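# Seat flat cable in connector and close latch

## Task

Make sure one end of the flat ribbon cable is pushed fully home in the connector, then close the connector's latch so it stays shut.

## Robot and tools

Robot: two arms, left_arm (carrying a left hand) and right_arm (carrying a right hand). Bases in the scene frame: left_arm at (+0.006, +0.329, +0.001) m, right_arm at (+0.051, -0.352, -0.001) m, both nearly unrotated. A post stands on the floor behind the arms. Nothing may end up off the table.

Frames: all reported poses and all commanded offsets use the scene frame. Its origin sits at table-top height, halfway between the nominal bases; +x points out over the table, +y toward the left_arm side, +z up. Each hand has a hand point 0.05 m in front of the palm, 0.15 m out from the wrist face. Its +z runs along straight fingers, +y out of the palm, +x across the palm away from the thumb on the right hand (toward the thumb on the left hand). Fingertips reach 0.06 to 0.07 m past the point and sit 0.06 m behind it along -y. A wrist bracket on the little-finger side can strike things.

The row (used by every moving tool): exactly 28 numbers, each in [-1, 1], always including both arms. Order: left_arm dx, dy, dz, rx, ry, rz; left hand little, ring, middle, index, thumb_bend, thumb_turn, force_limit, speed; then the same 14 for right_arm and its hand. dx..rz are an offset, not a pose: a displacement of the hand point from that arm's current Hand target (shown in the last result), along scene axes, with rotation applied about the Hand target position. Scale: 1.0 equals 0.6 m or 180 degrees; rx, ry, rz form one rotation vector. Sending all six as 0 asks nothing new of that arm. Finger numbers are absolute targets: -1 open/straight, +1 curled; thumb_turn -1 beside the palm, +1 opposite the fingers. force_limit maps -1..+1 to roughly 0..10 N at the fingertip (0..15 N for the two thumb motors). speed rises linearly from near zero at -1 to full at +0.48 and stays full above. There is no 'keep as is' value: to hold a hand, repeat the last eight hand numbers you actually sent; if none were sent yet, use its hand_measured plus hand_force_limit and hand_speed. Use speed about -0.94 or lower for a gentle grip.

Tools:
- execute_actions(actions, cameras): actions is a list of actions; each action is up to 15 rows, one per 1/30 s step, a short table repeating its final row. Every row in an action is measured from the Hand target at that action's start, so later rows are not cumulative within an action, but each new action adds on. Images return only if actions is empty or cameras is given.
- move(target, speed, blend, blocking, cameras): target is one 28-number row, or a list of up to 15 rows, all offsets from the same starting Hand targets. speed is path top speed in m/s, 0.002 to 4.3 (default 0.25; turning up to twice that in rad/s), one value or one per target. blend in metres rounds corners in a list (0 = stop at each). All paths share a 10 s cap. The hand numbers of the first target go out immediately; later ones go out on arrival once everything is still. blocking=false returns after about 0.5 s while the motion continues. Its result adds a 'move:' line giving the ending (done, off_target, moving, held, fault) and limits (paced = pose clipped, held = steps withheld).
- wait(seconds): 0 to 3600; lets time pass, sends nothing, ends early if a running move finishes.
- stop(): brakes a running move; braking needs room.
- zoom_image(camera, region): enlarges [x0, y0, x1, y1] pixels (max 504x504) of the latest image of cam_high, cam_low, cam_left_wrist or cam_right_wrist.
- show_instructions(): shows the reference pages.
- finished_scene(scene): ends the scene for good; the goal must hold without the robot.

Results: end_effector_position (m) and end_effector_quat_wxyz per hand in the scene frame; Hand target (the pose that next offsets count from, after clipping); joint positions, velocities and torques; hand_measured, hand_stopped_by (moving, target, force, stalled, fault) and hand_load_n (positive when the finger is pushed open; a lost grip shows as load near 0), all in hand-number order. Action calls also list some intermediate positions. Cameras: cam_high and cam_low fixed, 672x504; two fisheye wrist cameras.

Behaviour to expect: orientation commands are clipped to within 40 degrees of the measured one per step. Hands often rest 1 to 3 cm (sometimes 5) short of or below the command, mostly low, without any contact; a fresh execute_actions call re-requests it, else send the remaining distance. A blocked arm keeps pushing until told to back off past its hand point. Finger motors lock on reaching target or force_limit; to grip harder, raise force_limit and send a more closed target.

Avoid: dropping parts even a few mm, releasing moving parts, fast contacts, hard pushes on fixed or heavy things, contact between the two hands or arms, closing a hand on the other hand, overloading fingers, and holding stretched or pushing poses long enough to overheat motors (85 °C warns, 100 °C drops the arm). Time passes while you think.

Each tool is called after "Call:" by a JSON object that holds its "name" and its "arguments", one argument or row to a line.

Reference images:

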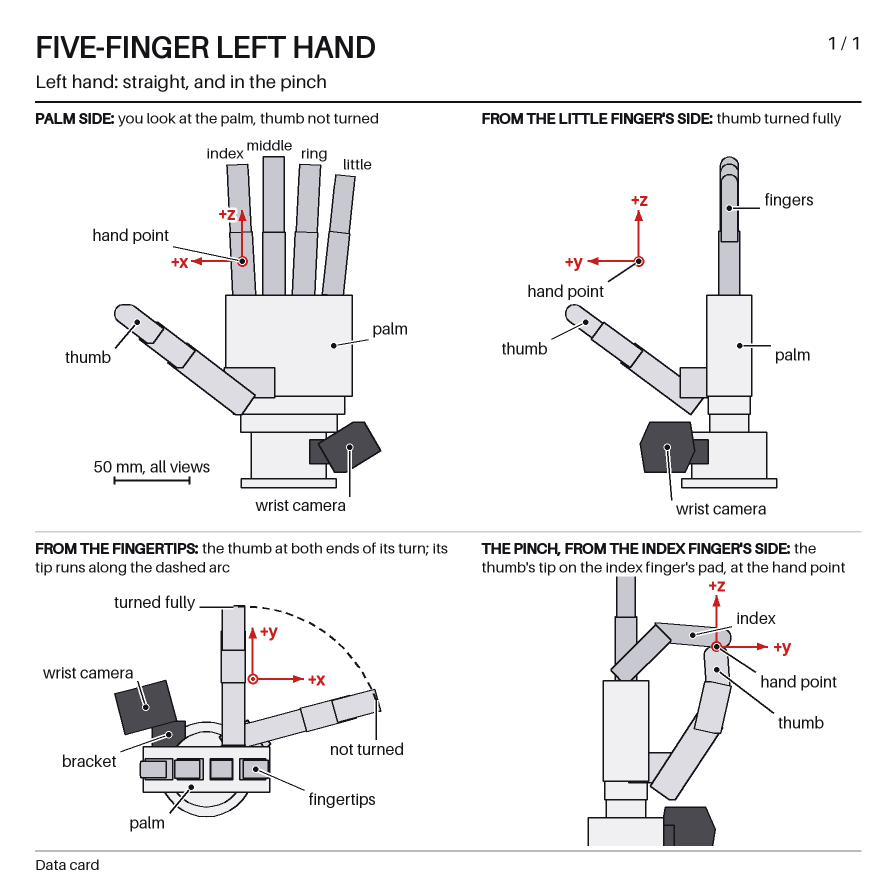

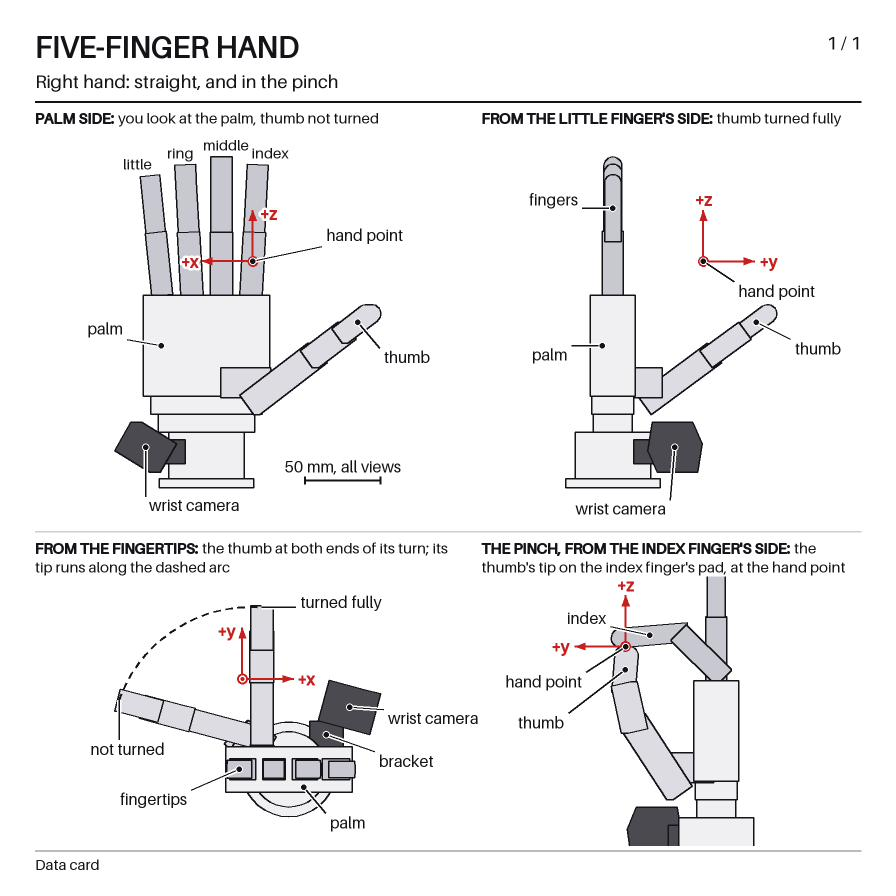

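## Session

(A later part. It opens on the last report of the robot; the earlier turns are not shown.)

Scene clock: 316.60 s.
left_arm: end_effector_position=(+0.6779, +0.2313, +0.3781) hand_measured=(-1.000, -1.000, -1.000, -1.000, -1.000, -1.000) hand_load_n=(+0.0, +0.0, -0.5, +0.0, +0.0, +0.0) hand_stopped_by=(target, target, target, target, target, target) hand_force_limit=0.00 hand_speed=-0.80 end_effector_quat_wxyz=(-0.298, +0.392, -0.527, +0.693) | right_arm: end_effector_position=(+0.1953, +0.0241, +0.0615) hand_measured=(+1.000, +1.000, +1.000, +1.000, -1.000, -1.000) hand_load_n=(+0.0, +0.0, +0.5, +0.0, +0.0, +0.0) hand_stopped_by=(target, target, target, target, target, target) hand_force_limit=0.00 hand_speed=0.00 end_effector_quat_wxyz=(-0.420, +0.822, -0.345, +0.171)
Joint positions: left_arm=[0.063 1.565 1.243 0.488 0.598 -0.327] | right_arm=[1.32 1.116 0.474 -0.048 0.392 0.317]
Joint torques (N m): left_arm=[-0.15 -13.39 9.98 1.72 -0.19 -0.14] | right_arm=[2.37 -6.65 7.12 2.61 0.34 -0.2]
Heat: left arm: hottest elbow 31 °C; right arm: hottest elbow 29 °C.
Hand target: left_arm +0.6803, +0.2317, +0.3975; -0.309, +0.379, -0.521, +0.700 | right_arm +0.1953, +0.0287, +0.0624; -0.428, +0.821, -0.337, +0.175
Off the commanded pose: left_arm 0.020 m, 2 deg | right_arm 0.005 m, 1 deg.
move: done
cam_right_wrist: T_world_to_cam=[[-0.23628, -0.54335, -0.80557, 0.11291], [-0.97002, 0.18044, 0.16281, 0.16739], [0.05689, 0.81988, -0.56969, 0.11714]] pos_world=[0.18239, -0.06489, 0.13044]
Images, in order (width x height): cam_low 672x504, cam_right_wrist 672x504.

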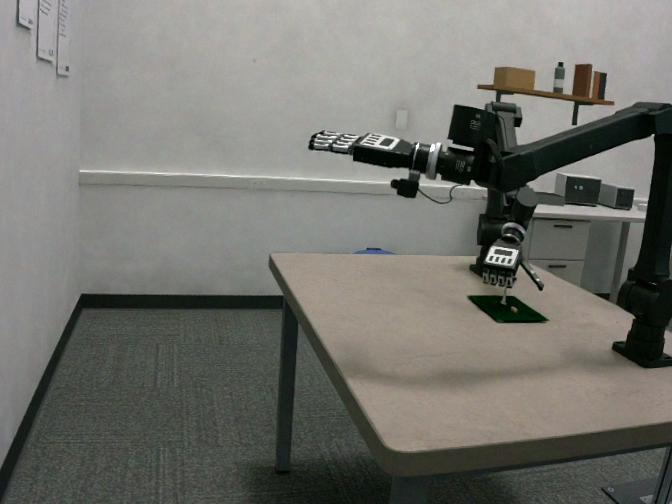

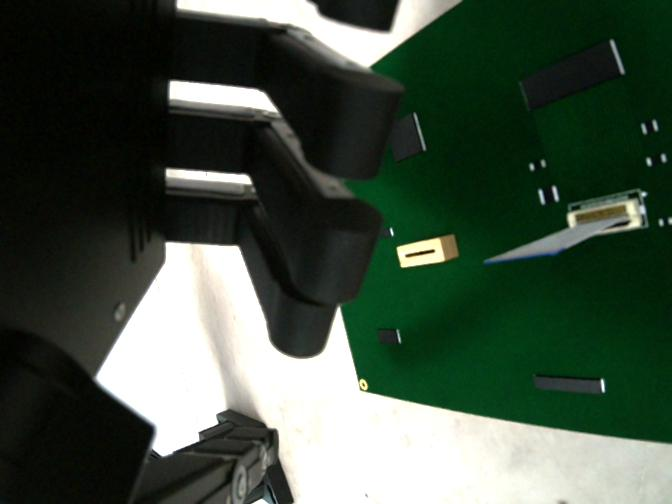

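Call:
{"name": "move", "arguments": {
  "target": [0,0,0,0,0,0,-1,-1,-1,-1,-1,-1,0,-0.8,-0.01,-0.01,-0.037,0,0,0,1,1,1,1,-1,-1,0,0],
  "speed": 0.1,
  "cameras": ["cam_right_wrist","cam_low"]
}}

Call:
{"name": "zoom_image", "arguments": {
  "camera": "cam_right_wrist",
  "region": [540, 165, 672, 265]
}}

Scene clock: 330.17 s.
left_arm: end_effector_position=(+0.6779, +0.2313, +0.3781) hand_measured=(-1.000, -1.000, -1.000, -1.000, -1.000, -1.000) hand_load_n=(+0.0, +0.0, +0.0, +0.0, +0.0, -0.5) hand_stopped_by=(target, target, target, target, target, target) hand_force_limit=0.00 hand_speed=-0.80 end_effector_quat_wxyz=(-0.298, +0.392, -0.527, +0.693) | right_arm: end_effector_position=(+0.1895, +0.0175, +0.0386) hand_measured=(+1.000, +1.000, +1.000, +1.000, -1.000, -1.000) hand_load_n=(+0.0, +0.0, +0.0, +0.0, -0.5, +0.0) hand_stopped_by=(target, target, target, target, target, target) hand_force_limit=0.00 hand_speed=0.00 end_effector_quat_wxyz=(-0.419, +0.824, -0.341, +0.173)
Joint positions: left_arm=[0.063 1.565 1.243 0.488 0.598 -0.327] | right_arm=[1.334 1.154 0.425 0.035 0.403 0.317]
Joint torques (N m): left_arm=[0.26 -14.21 9.94 1.98 -0.2 -0.11] | right_arm=[2.43 -6.71 6.69 2.59 0.38 -0.11]
Heat: left arm: hottest elbow 31 °C; right arm: hottest elbow 29 °C.
Hand target: left_arm +0.6803, +0.2317, +0.3975; -0.309, +0.379, -0.521, +0.700 | right_arm +0.1893, +0.0228, +0.0403; -0.428, +0.821, -0.337, +0.175
Off the commanded pose: left_arm 0.020 m, 2 deg | right_arm 0.005 m, 1 deg.
move: done
cam_right_wrist: T_world_to_cam=[[-0.22859, -0.5501, -0.8032, 0.0881], [-0.97198, 0.17536, 0.15652, 0.16749], [0.05475, 0.81648, -0.57478, 0.11046]] pos_world=[0.17689, -0.0711, 0.10804]
Images, in order (width x height): cam_low 672x504, cam_right_wrist 672x504.

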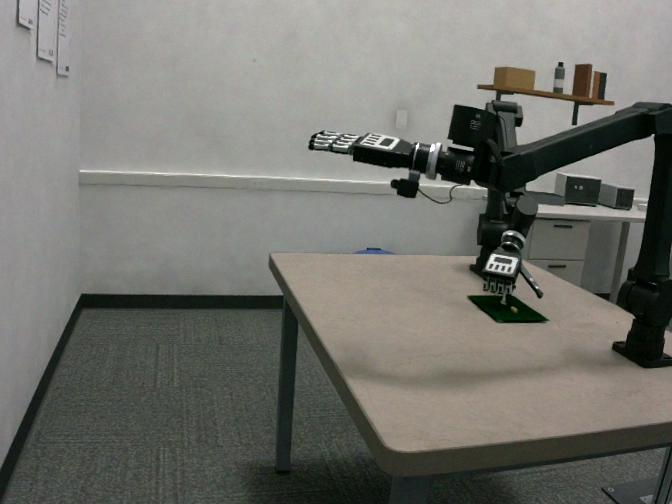

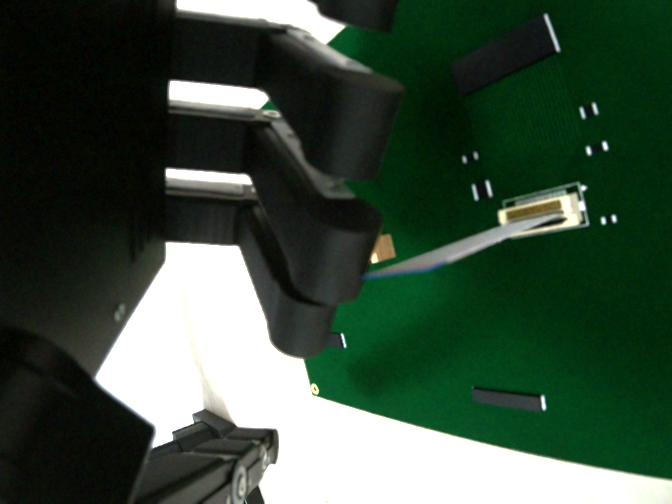

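Scaled by 3.818 from the camera's image (finer frame: 960x720).

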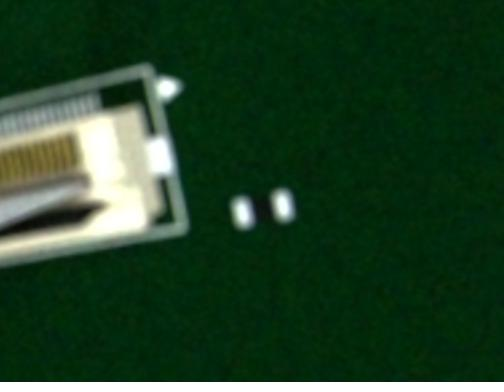

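Call:
{"name": "zoom_image", "arguments": {
  "camera": "cam_right_wrist",
  "region": [480, 170, 600, 260]
}}

Call:
{"name": "zoom_image", "arguments": {
  "camera": "cam_right_wrist",
  "region": [320, 180, 600, 340]
}}

Scaled by 4.200 from the camera's image (finer frame: 960x720).

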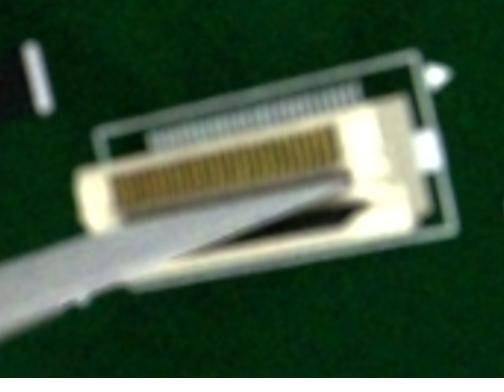

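Scaled by 1.800 from the camera's image (finer frame: 960x720).

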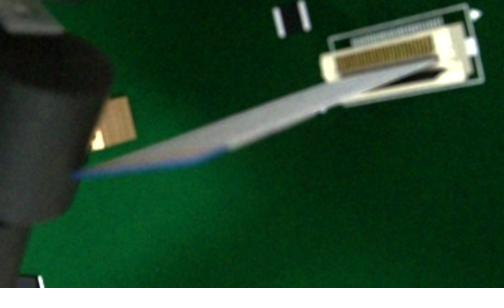

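Call:
{"name": "move", "arguments": {
  "target": [
    [0,0,0,0,0,0,-1,-1,-1,-1,-1,-1,0,-0.8,0,0,0.15,0,0,0,1,1,1,1,-1,-1,0,0],
    [0,0,0,0,0,0,-1,-1,-1,-1,-1,-1,0,-0.8,0.061,-0.117,0.13,0.0888,-0.1062,-0.0578,-1,-1,-1,-1,-1,-1,0,0],
    [0,0,0,0,0,0,-1,-1,-1,-1,-1,-1,0,-0.8,0.061,-0.117,0.13,0.0888,-0.1062,-0.0578,-1,-1,-1,-1,-1,1,0,0],
    [0,0,0,0,0,0,-1,-1,-1,-1,-1,-1,0,-0.8,0.061,-0.117,0.13,0.0888,-0.1062,-0.0578,-1,-1,-1,-1,1,1,0,0]
  ],
  "speed": 0.2,
  "cameras": ["cam_right_wrist","cam_high","cam_low"]
}}

Scene clock: 379.73 s.
left_arm: end_effector_position=(+0.6779, +0.2313, +0.3781) hand_measured=(-1.000, -1.000, -1.000, -1.000, -1.000, -1.000) hand_load_n=(+0.0, +0.0, +0.0, +0.0, +0.0, +0.0) hand_stopped_by=(target, target, target, target, target, target) hand_force_limit=0.00 hand_speed=-0.80 end_effector_quat_wxyz=(-0.298, +0.392, -0.527, +0.693) | right_arm: end_effector_position=(+0.2263, -0.0494, +0.1143) hand_measured=(-1.000, -1.000, -1.000, -1.000, +0.978, +1.000) hand_load_n=(+0.0, +0.0, +0.0, -0.5, +9.0, +0.5) hand_stopped_by=(target, target, target, target, force, target) hand_force_limit=0.00 hand_speed=0.00 end_effector_quat_wxyz=(-0.562, +0.683, -0.361, +0.294)
Joint positions: left_arm=[0.063 1.565 1.243 0.488 0.598 -0.327] | right_arm=[1.358 0.741 0.172 0.313 0.697 0.171]
Joint torques (N m): left_arm=[-0.09 -13.57 10.07 1.59 -0.14 -0.09] | right_arm=[2.37 -2.2 7.5 2.88 0.32 -0.25]
Motor temperatures (°C): left_arm=[19 25 32 21 21 20] | right_arm=[22 22 28 18 18 17]
Heat: left arm: hottest elbow 32 °C; right arm: hottest elbow 28 °C.
Hand target: left_arm +0.6803, +0.2317, +0.3975; -0.309, +0.379, -0.521, +0.700 | right_arm +0.2259, -0.0473, +0.1184; -0.569, +0.680, -0.354, +0.298
Off the commanded pose: left_arm 0.020 m, 2 deg | right_arm 0.005 m, 1 deg.
move: done
cam_right_wrist: T_world_to_cam=[[-0.00692, -0.27608, -0.96111, 0.10187], [-0.93483, 0.34303, -0.09181, 0.23132], [0.35504, 0.89784, -0.26045, 0.10673]] pos_world=[0.17905, -0.14706, 0.14694]
Images, in order (width x height): cam_high 672x504, cam_low 672x504, cam_right_wrist 672x504.

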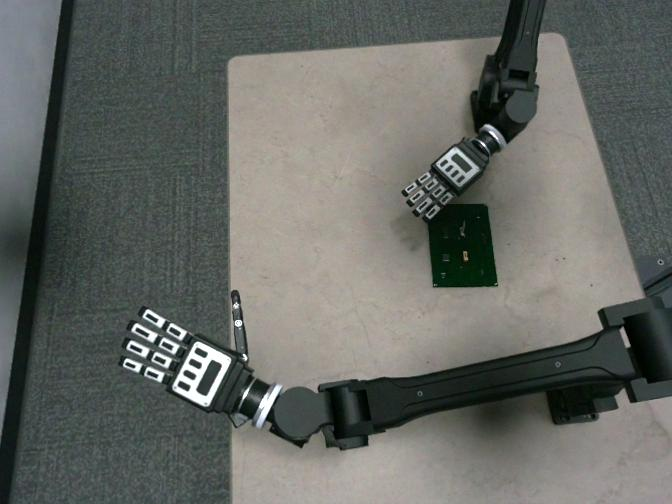

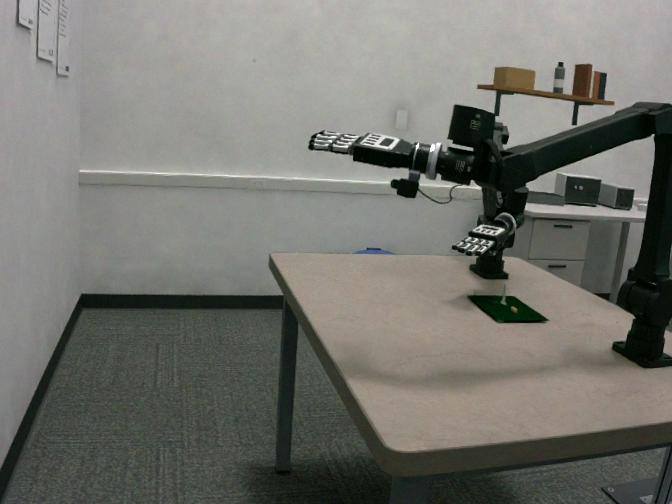

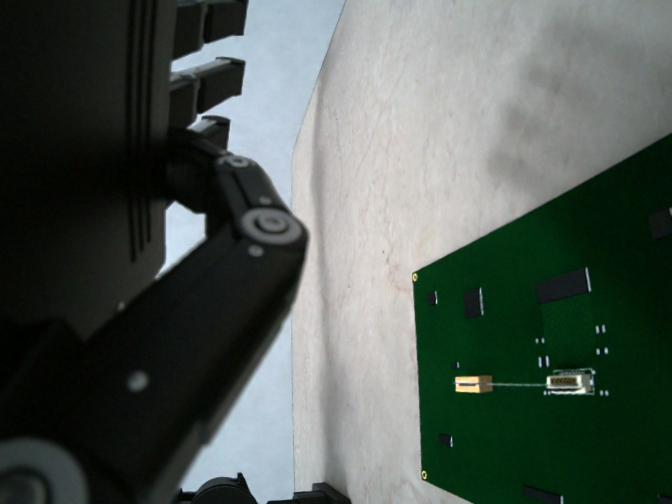

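Call:
{"name": "zoom_image", "arguments": {
  "camera": "cam_right_wrist",
  "region": [440, 340, 640, 430]
}}

Call:
{"name": "move", "arguments": {
  "target": [0,0,0,0,0,0,-1,-1,-1,-1,-1,-1,0,-0.8,0.0,0.0,-0.11,0,0,0,-1,-1,-1,-1,1,1,0,0],
  "speed": 0.12,
  "cameras": ["cam_right_wrist","cam_low"]
}}

Scaled by 2.520 from the camera's image (finer frame: 960x720).

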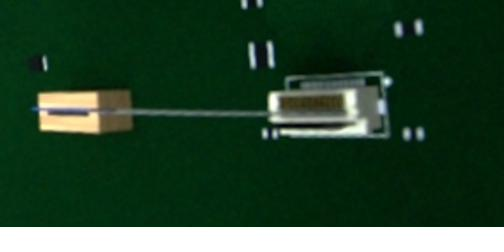

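Scene clock: 386.00 s.
left_arm: end_effector_position=(+0.6779, +0.2313, +0.3781) hand_measured=(-1.000, -1.000, -1.000, -1.000, -1.000, -1.000) hand_load_n=(+0.0, +0.0, +0.0, +0.0, +0.0, +0.0) hand_stopped_by=(target, target, target, target, target, target) hand_force_limit=0.00 hand_speed=-0.80 end_effector_quat_wxyz=(-0.298, +0.392, -0.527, +0.693) | right_arm: end_effector_position=(+0.2264, -0.0479, +0.0504) hand_measured=(-1.000, -1.000, -1.000, -1.000, +0.978, +1.000) hand_load_n=(+0.0, -0.5, +0.0, +0.0, +9.0, +1.0) hand_stopped_by=(target, target, target, target, force, target) hand_force_limit=0.00 hand_speed=0.00 end_effector_quat_wxyz=(-0.565, +0.682, -0.361, +0.293)
Joint positions: left_arm=[0.063 1.565 1.243 0.488 0.598 -0.327] | right_arm=[1.358 1.175 0.071 0.854 0.696 0.171]
Joint torques (N m): left_arm=[-0.91 -13.33 9.84 1.66 -0.17 -0.11] | right_arm=[2.37 -3.84 4.36 2.86 0.33 -0.25]
Heat: left arm: hottest elbow 32 °C; right arm: hottest elbow 28 °C.
Hand target: left_arm +0.6803, +0.2317, +0.3975; -0.309, +0.379, -0.521, +0.700 | right_arm +0.2258, -0.0473, +0.0524; -0.569, +0.680, -0.354, +0.298
Off the commanded pose: left_arm 0.020 m, 2 deg | right_arm 0.002 m, 1 deg.
move: done
cam_right_wrist: T_world_to_cam=[[-0.00524, -0.26975, -0.96292, 0.04088], [-0.93521, 0.34225, -0.09079, 0.22503], [0.35404, 0.90006, -0.25406, 0.08873]] pos_world=[0.17925, -0.14585, 0.08234]
Images, in order (width x height): cam_low 672x504, cam_right_wrist 672x504.

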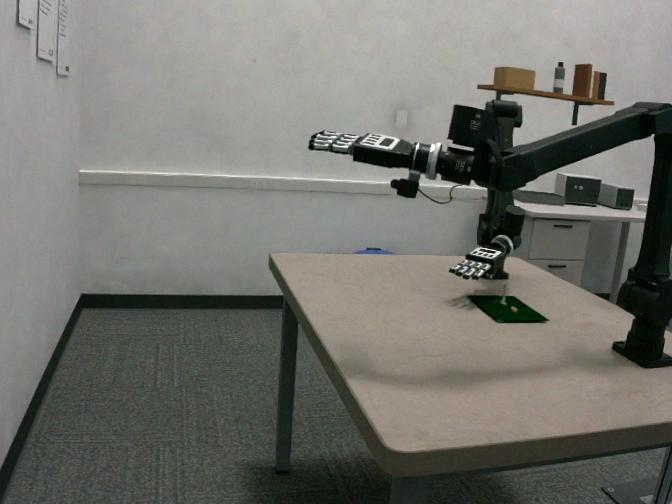

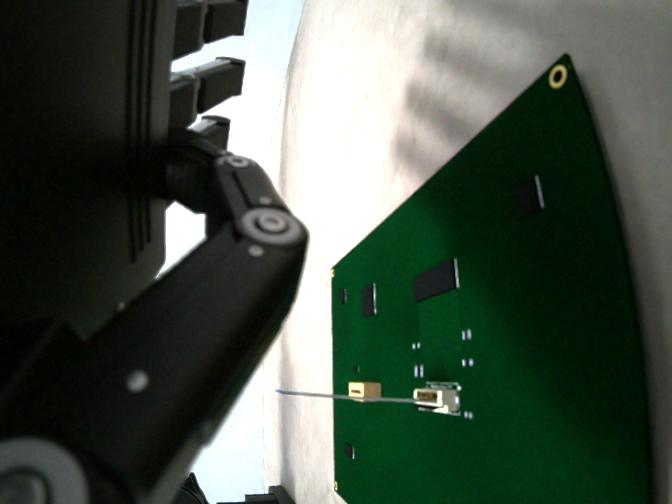

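Call:
{"name": "zoom_image", "arguments": {
  "camera": "cam_right_wrist",
  "region": [390, 365, 490, 435]
}}

Scaled by 5.040 from the camera's image (finer frame: 960x720).

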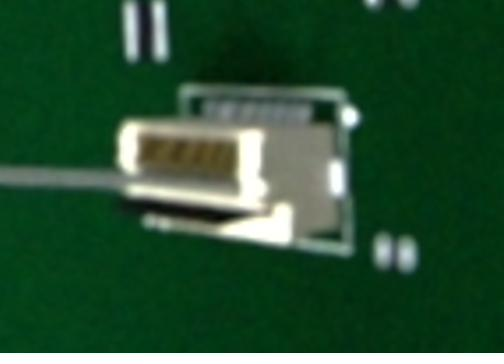

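Call:
{"name": "move", "arguments": {
  "target": [0,0,0,0,0,0,-1,-1,-1,-1,-1,-1,0,-0.8,0.01,0.055,-0.03,0,0,0,-1,-1,-1,-1,1,1,0,0],
  "speed": 0.1,
  "cameras": ["cam_right_wrist","cam_low"]
}}

Scene clock: 409.70 s.
left_arm: end_effector_position=(+0.6779, +0.2313, +0.3781) hand_measured=(-1.000, -1.000, -1.000, -1.000, -1.000, -1.000) hand_load_n=(+0.0, +0.0, +0.0, +0.0, +0.0, +0.0) hand_stopped_by=(target, target, target, target, target, target) hand_force_limit=0.00 hand_speed=-0.80 end_effector_quat_wxyz=(-0.298, +0.392, -0.527, +0.693) | right_arm: end_effector_position=(+0.2302, -0.0240, +0.0266) hand_measured=(-1.000, -1.000, -1.000, -1.000, +0.978, +1.000) hand_load_n=(+0.0, +0.0, +0.0, +0.0, +9.0, +1.0) hand_stopped_by=(target, target, target, target, force, target) hand_force_limit=0.00 hand_speed=0.00 end_effector_quat_wxyz=(-0.558, +0.688, -0.358, +0.295)
Joint positions: left_arm=[0.063 1.565 1.243 0.488 0.598 -0.327] | right_arm=[1.37 1.439 0.126 1.043 0.706 0.171]
Joint torques (N m): left_arm=[0.15 -14.04 9.91 1.89 -0.2 -0.1] | right_arm=[2.26 -6.12 4.34 2.84 0.34 -0.22]
Heat: left arm: hottest elbow 32 °C; right arm: hottest elbow 27 °C.
Hand target: left_arm +0.6803, +0.2317, +0.3975; -0.309, +0.379, -0.521, +0.700 | right_arm +0.2319, -0.0143, +0.0344; -0.569, +0.680, -0.355, +0.298
Off the commanded pose: left_arm 0.020 m, 2 deg | right_arm 0.012 m, 2 deg.
move: off_target (right_arm)
cam_right_wrist: T_world_to_cam=[[-0.0071, -0.28906, -0.95728, 0.0243], [-0.93577, 0.33941, -0.09554, 0.21843], [0.35253, 0.89512, -0.27291, 0.0605]] pos_world=[0.18325, -0.12127, 0.06064]
Images, in order (width x height): cam_low 672x504, cam_right_wrist 672x504.

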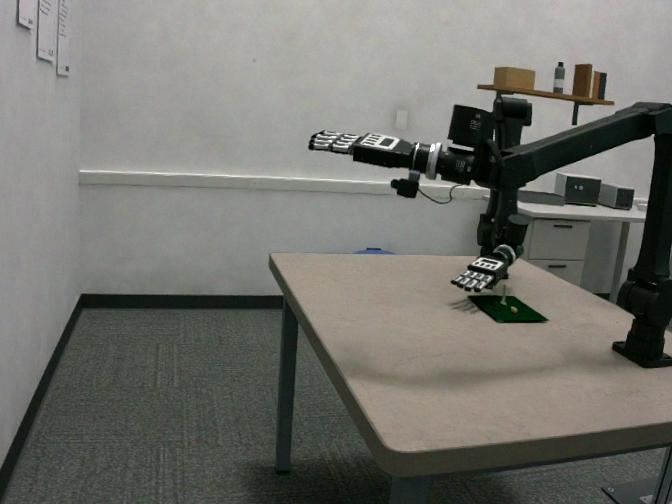

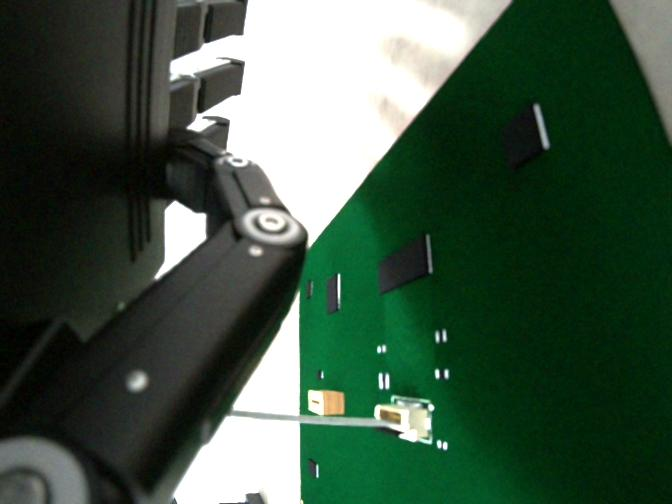

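Call:
{"name": "zoom_image", "arguments": {
  "camera": "cam_right_wrist",
  "region": [350, 375, 460, 455]
}}

Scaled by 4.582 from the camera's image (finer frame: 960x720).

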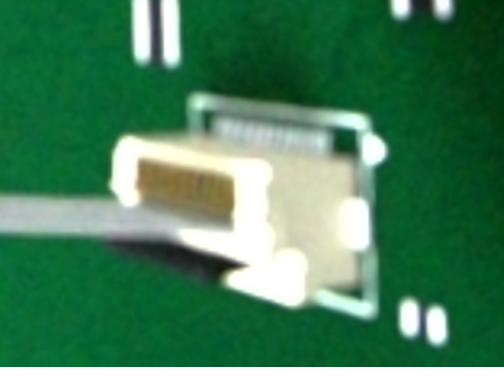

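Call:
{"name": "move", "arguments": {
  "target": [
    [0,0,0,0,0,0,-1,-1,-1,-1,-1,-1,0,-0.8,0,-0.01,0.12,0,0,0,-1,-1,-1,-1,1,1,0,0],
    [0,0,0,0,0,0,-1,-1,-1,-1,-1,-1,0,-0.8,-0.0515,-0.0705,0.12,0,0,-0.128,-1,-1,-1,-1,1,1,0,0],
    [0,0,0,0,0,0,-1,-1,-1,-1,-1,-1,0,-0.8,-0.0515,-0.0705,0.03,0,0,-0.128,-1,-1,-1,-1,1,1,0,0]
  ],
  "speed": 0.15,
  "cameras": ["cam_right_wrist","cam_low"]
}}

Scene clock: 450.90 s.
left_arm: end_effector_position=(+0.6779, +0.2313, +0.3781) hand_measured=(-1.000, -1.000, -1.000, -1.000, -1.000, -1.000) hand_load_n=(+0.0, +0.0, +0.0, +0.0, +0.0, +0.0) hand_stopped_by=(target, target, target, target, target, target) hand_force_limit=0.00 hand_speed=-0.80 end_effector_quat_wxyz=(-0.298, +0.392, -0.527, +0.693) | right_arm: end_effector_position=(+0.2012, -0.0576, +0.0526) hand_measured=(-1.000, -1.000, -1.000, -1.000, +0.978, +1.000) hand_load_n=(+0.0, -0.5, +0.0, +0.0, +9.0, +0.5) hand_stopped_by=(target, target, target, target, force, target) hand_force_limit=0.00 hand_speed=0.00 end_effector_quat_wxyz=(-0.495, +0.597, -0.485, +0.404)
Joint positions: left_arm=[0.063 1.565 1.243 0.488 0.598 -0.327] | right_arm=[1.698 1.206 0.313 -0.118 1.352 0.999]
Joint torques (N m): left_arm=[-0.91 -13.98 9.89 1.83 -0.19 -0.15] | right_arm=[2.08 -5.36 4.97 1.73 0.94 -0.23]
Heat: left arm: hottest elbow 32 °C; right arm: hottest elbow 26 °C.
Hand target: left_arm +0.6803, +0.2317, +0.3975; -0.309, +0.379, -0.521, +0.700 | right_arm +0.2011, -0.0567, +0.0524; -0.498, +0.595, -0.483, +0.405
Off the commanded pose: left_arm 0.020 m, 2 deg | right_arm 0.001 m, 1 deg.
move: done
cam_right_wrist: T_world_to_cam=[[-0.10233, -0.25489, -0.96154, 0.06068], [-0.72722, 0.6787, -0.10252, 0.18311], [0.67873, 0.68876, -0.25481, 0.02948]] pos_world=[0.11936, -0.12912, 0.08464]
Images, in order (width x height): cam_low 672x504, cam_right_wrist 672x504.

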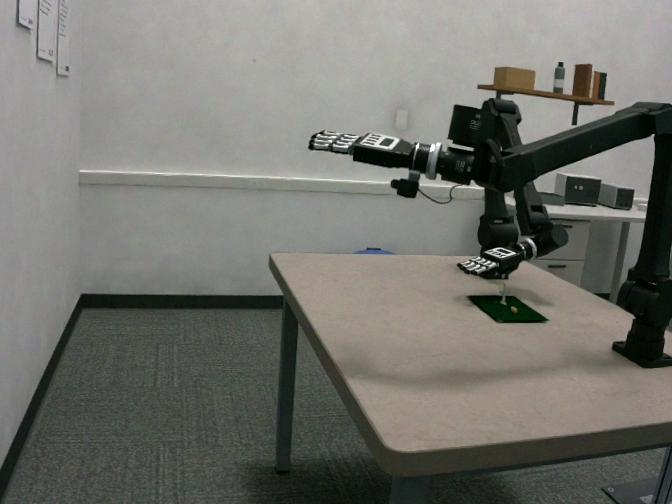

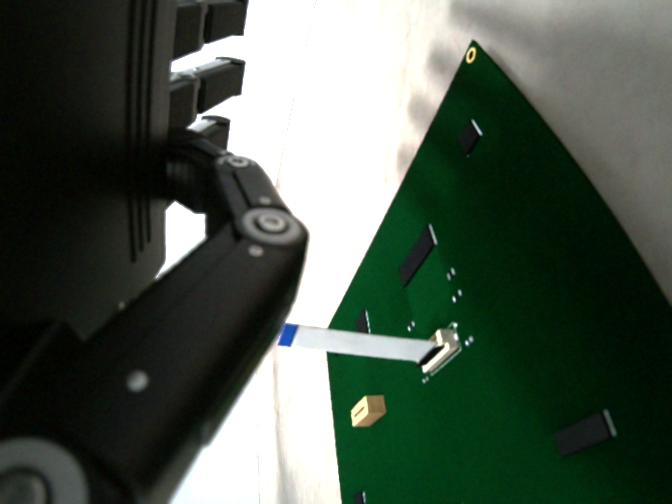

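Call:
{"name": "zoom_image", "arguments": {
  "camera": "cam_right_wrist",
  "region": [400, 310, 480, 390]
}}

Scaled by 6.300 from the camera's image (finer frame: 960x720).

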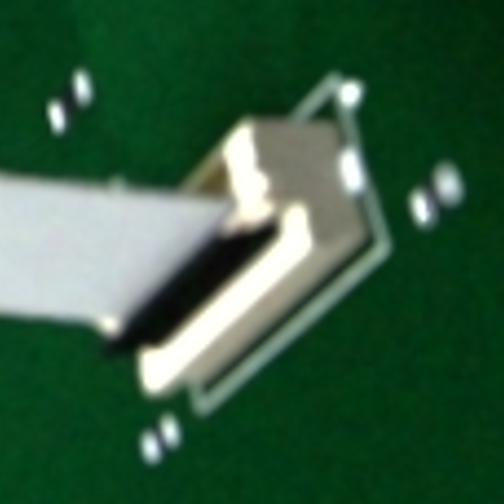

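Call:
{"name": "move", "arguments": {
  "target": [
    [0,0,0,0,0,0,-1,-1,-1,-1,-1,-1,0,-0.8,0,-0.02,0.08,0,0,0,-1,-1,-1,-1,1,1,0,0],
    [0,0,0,0,0,0,-1,-1,-1,-1,-1,-1,0,-0.8,0.028,0.038,0.08,0,0,0.128,-1,-1,-1,-1,1,1,0,0],
    [0,0,0,0,0,0,-1,-1,-1,-1,-1,-1,0,-0.8,0.028,0.038,-0.035,0,0,0.128,-1,-1,-1,-1,1,1,0,0]
  ],
  "speed": 0.15,
  "cameras": ["cam_right_wrist","cam_low"]
}}

Scene clock: 510.60 s.
left_arm: end_effector_position=(+0.6779, +0.2313, +0.3781) hand_measured=(-1.000, -1.000, -1.000, -1.000, -1.000, -1.000) hand_load_n=(+0.0, +0.0, +0.0, +0.0, +0.0, +0.0) hand_stopped_by=(target, target, target, target, target, target) hand_force_limit=0.00 hand_speed=-0.80 end_effector_quat_wxyz=(-0.298, +0.392, -0.527, +0.693) | right_arm: end_effector_position=(+0.2156, -0.0319, +0.0302) hand_measured=(-1.000, -1.000, -1.000, -1.000, +0.978, +1.000) hand_load_n=(+0.0, +0.0, +0.0, +0.0, +9.0, +0.5) hand_stopped_by=(target, target, target, target, force, target) hand_force_limit=0.00 hand_speed=0.00 end_effector_quat_wxyz=(-0.568, +0.682, -0.359, +0.290)
Joint positions: left_arm=[0.063 1.565 1.243 0.488 0.598 -0.327] | right_arm=[1.425 1.41 0.089 1.062 0.752 0.192]
Joint torques (N m): left_arm=[0.21 -14.15 9.94 1.63 -0.19 -0.11] | right_arm=[1.73 -5.54 2.71 2.84 0.35 -0.27]
Heat: left arm: hottest elbow 33 °C; right arm: hottest elbow 25 °C.
Hand target: left_arm +0.6803, +0.2317, +0.3975; -0.309, +0.379, -0.521, +0.700 | right_arm +0.2179, -0.0338, +0.0314; -0.569, +0.680, -0.355, +0.298
Off the commanded pose: left_arm 0.020 m, 2 deg | right_arm 0.003 m, 1 deg.
move: done
cam_right_wrist: T_world_to_cam=[[-0.00336, -0.26552, -0.9641, 0.02548], [-0.93798, 0.33506, -0.08901, 0.20793], [0.34667, 0.90401, -0.25018, 0.07461]] pos_world=[0.16925, -0.13035, 0.06174]
Images, in order (width x height): cam_low 672x504, cam_right_wrist 672x504.

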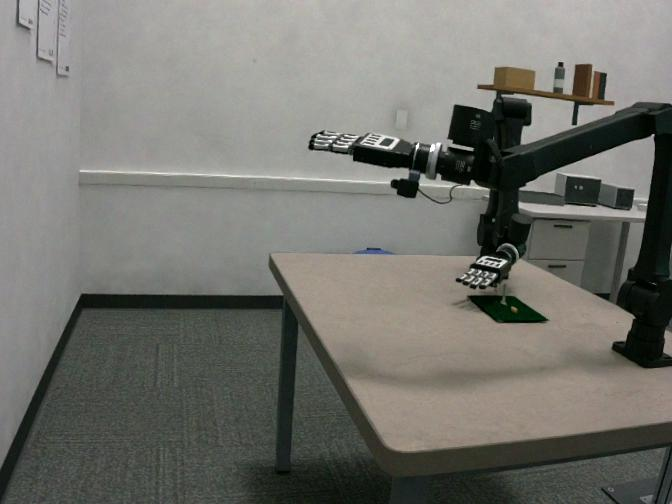

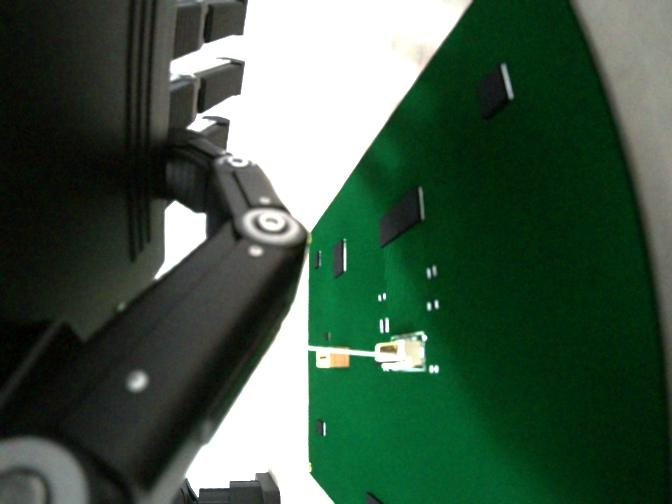

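Call:
{"name": "zoom_image", "arguments": {
  "camera": "cam_right_wrist",
  "region": [365, 320, 435, 385]
}}

Scaled by 7.200 from the camera's image (finer frame: 960x720).

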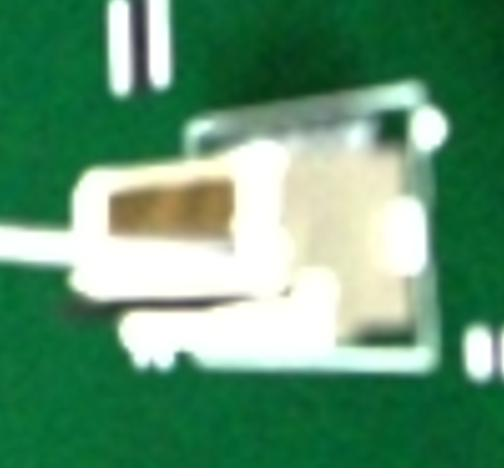

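Call:
{"name": "move", "arguments": {
  "target": [
    [0,0,0,0,0,0,-1,-1,-1,-1,-1,-1,0,-0.8,0,-0.01,0.13,0,0,0,-1,-1,-1,-1,1,1,0,0],
    [0,0,0,0,0,0,-1,-1,-1,-1,-1,-1,0,-0.8,-0.028,0.065,0.13,-0.0446,0.1026,-0.1265,-1,-1,-1,-1,1,1,0,0],
    [0,0,0,0,0,0,-1,-1,-1,-1,-1,-1,0,-0.8,-0.028,0.065,0.03,-0.0446,0.1026,-0.1265,-1,-1,-1,-1,1,1,0,0]
  ],
  "speed": 0.15,
  "cameras": ["cam_right_wrist","cam_low"]
}}

Scene clock: 574.83 s.
left_arm: end_effector_position=(+0.6779, +0.2313, +0.3781) hand_measured=(-1.000, -1.000, -1.000, -1.000, -1.000, -1.000) hand_load_n=(+0.0, +0.0, +0.0, +0.0, +0.5, +0.0) hand_stopped_by=(target, target, target, target, target, target) hand_force_limit=0.00 hand_speed=-0.80 end_effector_quat_wxyz=(-0.298, +0.392, -0.527, +0.693) | right_arm: end_effector_position=(+0.2025, -0.0011, +0.0497) hand_measured=(-1.000, -1.000, -1.000, -1.000, +0.978, +1.000) hand_load_n=(-0.5, +0.0, +0.0, +0.0, +9.0, +1.0) hand_stopped_by=(target, target, target, target, force, target) hand_force_limit=0.00 hand_speed=0.00 end_effector_quat_wxyz=(-0.379, +0.679, -0.541, +0.323)
Joint positions: left_arm=[0.063 1.565 1.243 0.488 0.598 -0.327] | right_arm=[1.535 1.265 0.574 -0.453 0.982 1.038]
Joint torques (N m): left_arm=[0.26 -14.39 9.88 1.7 -0.18 -0.1] | right_arm=[2.2 -8 6.32 1.66 0.58 -0.01]
Heat: left arm: hottest elbow 33 °C; right arm: hottest elbow 24 °C.
Hand target: left_arm +0.6803, +0.2317, +0.3975; -0.309, +0.379, -0.521, +0.700 | right_arm +0.2010, +0.0052, +0.0495; -0.387, +0.673, -0.546, +0.315
Off the commanded pose: left_arm 0.020 m, 2 deg | right_arm 0.006 m, 2 deg.
move: done
cam_right_wrist: T_world_to_cam=[[-0.40563, -0.34326, -0.84713, 0.12802], [-0.73175, 0.67733, 0.07592, 0.13753], [0.54773, 0.65069, -0.52593, 0.02884]] pos_world=[0.13676, -0.06798, 0.11318]
Images, in order (width x height): cam_low 672x504, cam_right_wrist 672x504.

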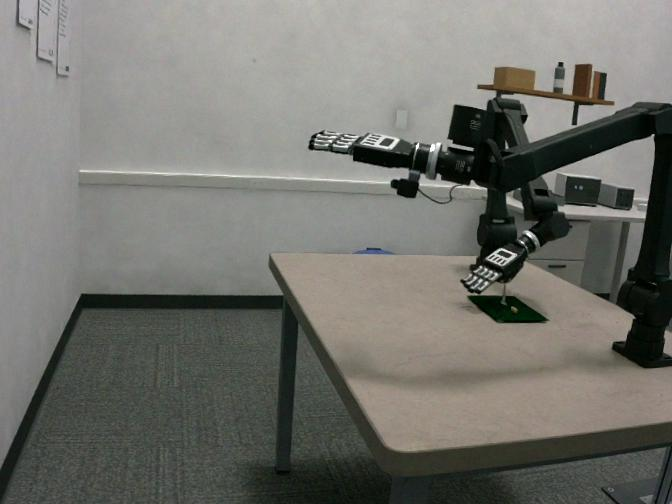

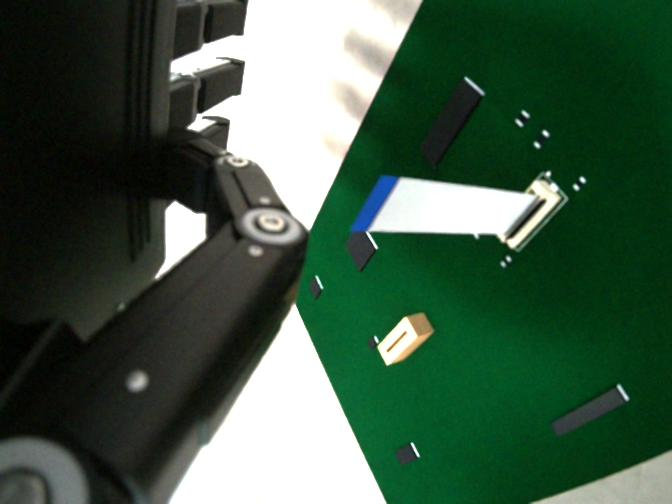

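Call:
{"name": "zoom_image", "arguments": {
  "camera": "cam_right_wrist",
  "region": [490, 165, 580, 255]
}}

Scaled by 5.600 from the camera's image (finer frame: 960x720).

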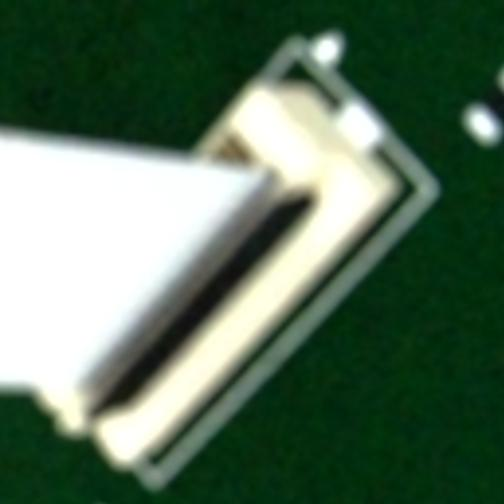

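Call:
{"name": "move", "arguments": {
  "target": [
    [0,0,0,0,0,0,-1,-1,-1,-1,-1,-1,0,-0.8,0,0,0.12,0,0,0,-1,-1,-1,-1,1,1,0,0],
    [0,0,0,0,0,0,-1,-1,-1,-1,-1,-1,0,-0.8,0,0,0.12,0,0,0,-1,-1,-1,-1,-1,1,0,0],
    [0,0,0,0,0,0,-1,-1,-1,-1,-1,-1,0,-0.8,-0.0267,-0.06,0.084,0,0,0,-1,-1,-1,0,-1,-1,0,0]
  ],
  "speed": 0.15,
  "cameras": ["cam_right_wrist","cam_low"]
}}

Scene clock: 652.40 s.
left_arm: end_effector_position=(+0.6779, +0.2313, +0.3781) hand_measured=(-1.000, -1.000, -1.000, -1.000, -1.000, -1.000) hand_load_n=(+0.0, -0.5, +0.0, +0.0, +0.0, -0.5) hand_stopped_by=(target, target, target, target, target, target) hand_force_limit=0.00 hand_speed=-0.80 end_effector_quat_wxyz=(-0.298, +0.392, -0.527, +0.693) | right_arm: end_effector_position=(+0.1864, -0.0316, +0.0962) hand_measured=(-1.000, -1.000, -1.000, +0.000, -1.000, -1.000) hand_load_n=(+0.0, +0.0, +0.0, +0.0, +0.0, +0.0) hand_stopped_by=(target, target, target, target, target, target) hand_force_limit=0.00 hand_speed=0.00 end_effector_quat_wxyz=(-0.381, +0.679, -0.541, +0.318)
Joint positions: left_arm=[0.063 1.565 1.243 0.488 0.598 -0.327] | right_arm=[1.583 1.071 0.584 -0.712 0.995 1.114]
Joint torques (N m): left_arm=[-0.15 -13.27 10.1 1.76 -0.2 -0.12] | right_arm=[2.37 -7.3 7.24 0.16 0.88 0.07]
Heat: left arm: hottest elbow 34 °C; right arm: hottest elbow 26 °C.
Hand target: left_arm +0.6803, +0.2317, +0.3975; -0.309, +0.379, -0.521, +0.700 | right_arm +0.1850, -0.0309, +0.0997; -0.387, +0.673, -0.546, +0.315
Off the commanded pose: left_arm 0.020 m, 2 deg | right_arm 0.004 m, 1 deg.
move: done; target 2's new numbers were sent with right_arm's hand 0.019 m and 2 deg from that target
cam_right_wrist: T_world_to_cam=[[-0.40801, -0.33695, -0.84852, 0.15119], [-0.73438, 0.6733, 0.08576, 0.14222], [0.54241, 0.65813, -0.52216, 0.0829]] pos_world=[0.12116, -0.09937, 0.15938]
Images, in order (width x height): cam_low 672x504, cam_right_wrist 672x504.

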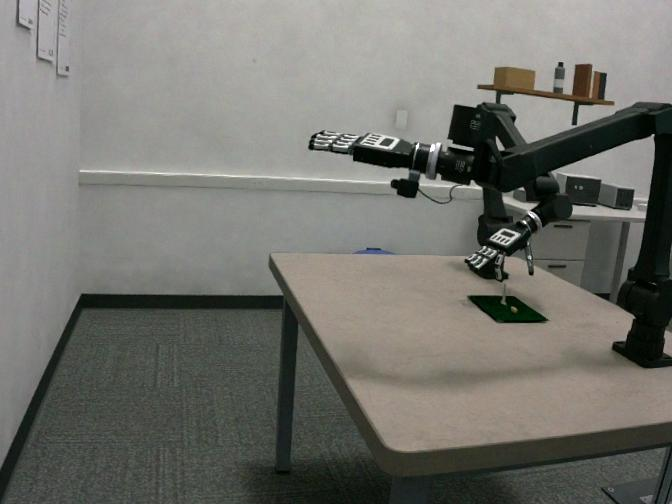

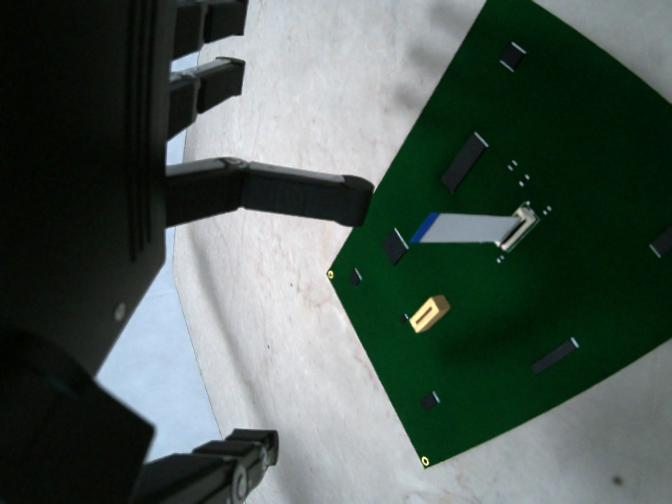

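Call:
{"name": "zoom_image", "arguments": {
  "camera": "cam_right_wrist",
  "region": [480, 185, 560, 265]
}}

Scaled by 6.300 from the camera's image (finer frame: 960x720).

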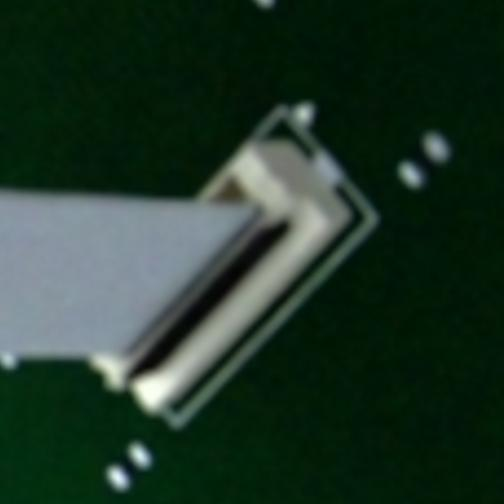

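Call:
{"name": "move", "arguments": {
  "target": [
    [0,0,0,0,0,0,-1,-1,-1,-1,-1,-1,0,-0.8,0,0,0.08,0,0,0,-1,-1,-1,-1,-1,1,0,0],
    [0,0,0,0,0,0,-1,-1,-1,-1,-1,-1,0,-0.8,-0.033,-0.04,0.08,0.022,-0.1653,0.4637,-1,-1,-1,-1,1,1,0,0],
    [0,0,0,0,0,0,-1,-1,-1,-1,-1,-1,0,-0.8,-0.033,-0.04,0.0,0.022,-0.1653,0.4637,-1,-1,-1,0,1,1,0,0]
  ],
  "speed": 0.15,
  "cameras": ["cam_right_wrist","cam_low","cam_high"]
}}

Scene clock: 757.10 s.
left_arm: end_effector_position=(+0.6779, +0.2313, +0.3781) hand_measured=(-1.000, -1.000, -1.000, -1.000, -1.000, -1.000) hand_load_n=(-0.5, +0.0, -0.5, +0.0, +0.0, +0.0) hand_stopped_by=(target, target, target, target, target, target) hand_force_limit=0.00 hand_speed=-0.80 end_effector_quat_wxyz=(-0.298, +0.392, -0.527, +0.693) | right_arm: end_effector_position=(+0.1620, -0.0559, +0.0976) hand_measured=(-1.000, -1.000, -1.000, -1.000, +0.980, +1.000) hand_load_n=(+0.0, +0.0, +0.0, +0.0, +9.5, +0.5) hand_stopped_by=(target, target, target, target, force, target) hand_force_limit=0.00 hand_speed=0.00 end_effector_quat_wxyz=(-0.629, +0.760, +0.126, +0.102)
Joint positions: left_arm=[0.063 1.565 1.243 0.488 0.598 -0.327] | right_arm=[0.813 0.707 0.13 0.308 -0.783 -0.516]
Joint torques (N m): left_arm=[-0.5 -14.21 10.02 1.87 -0.22 -0.12] | right_arm=[1.38 -1.2 7.39 2.81 -0.23 -0.19]
Heat: left arm: hottest elbow 35 °C; right arm: hottest elbow 28 °C.
Hand target: left_arm +0.6803, +0.2317, +0.3975; -0.309, +0.379, -0.521, +0.700 | right_arm +0.1652, -0.0548, +0.0999; -0.633, +0.754, +0.134, +0.112
Off the commanded pose: left_arm 0.020 m, 2 deg | right_arm 0.004 m, 2 deg.
move: done (path cut at 10 s); path passed 2 of 3 targets; target 3's new numbers were not sent; target 2's new numbers were sent with right_arm's hand 0.016 m and 3 deg from that target
cam_right_wrist: T_world_to_cam=[[0.52672, -0.13081, -0.83991, -0.00651], [-0.70232, -0.6236, -0.34331, 0.10472], [-0.47886, 0.77072, -0.42034, 0.27464]] pos_world=[0.20849, -0.14722, 0.14593]
Images, in order (width x height): cam_high 672x504, cam_low 672x504, cam_right_wrist 672x504.

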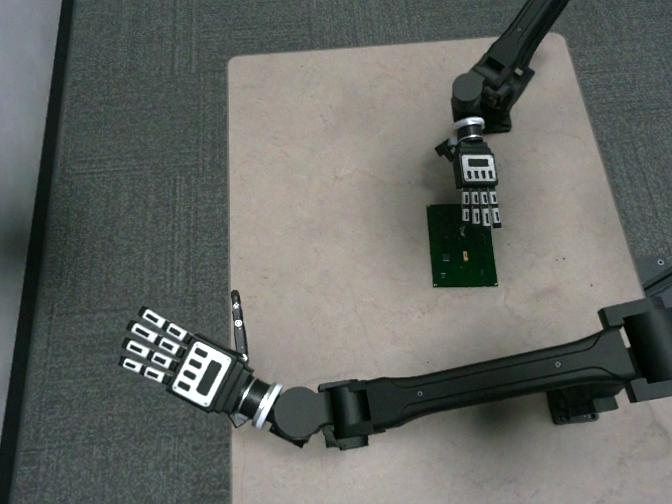

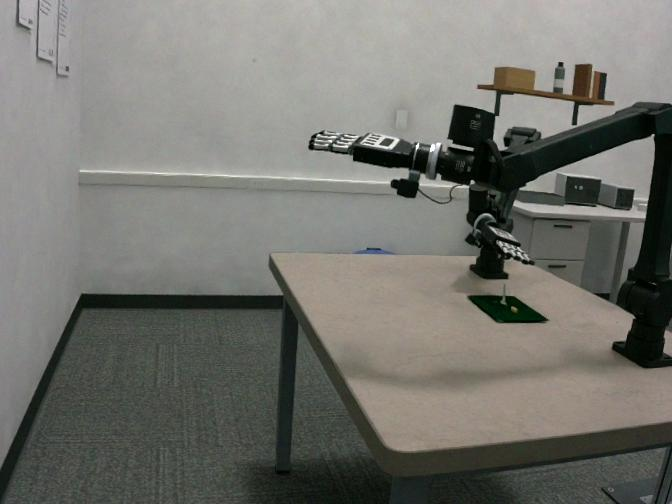

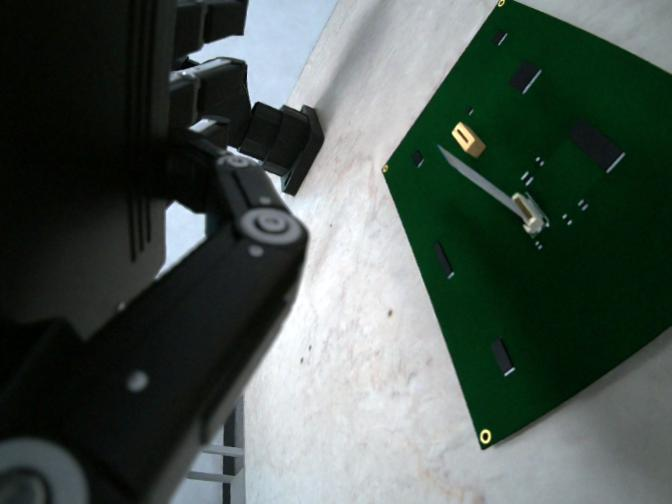

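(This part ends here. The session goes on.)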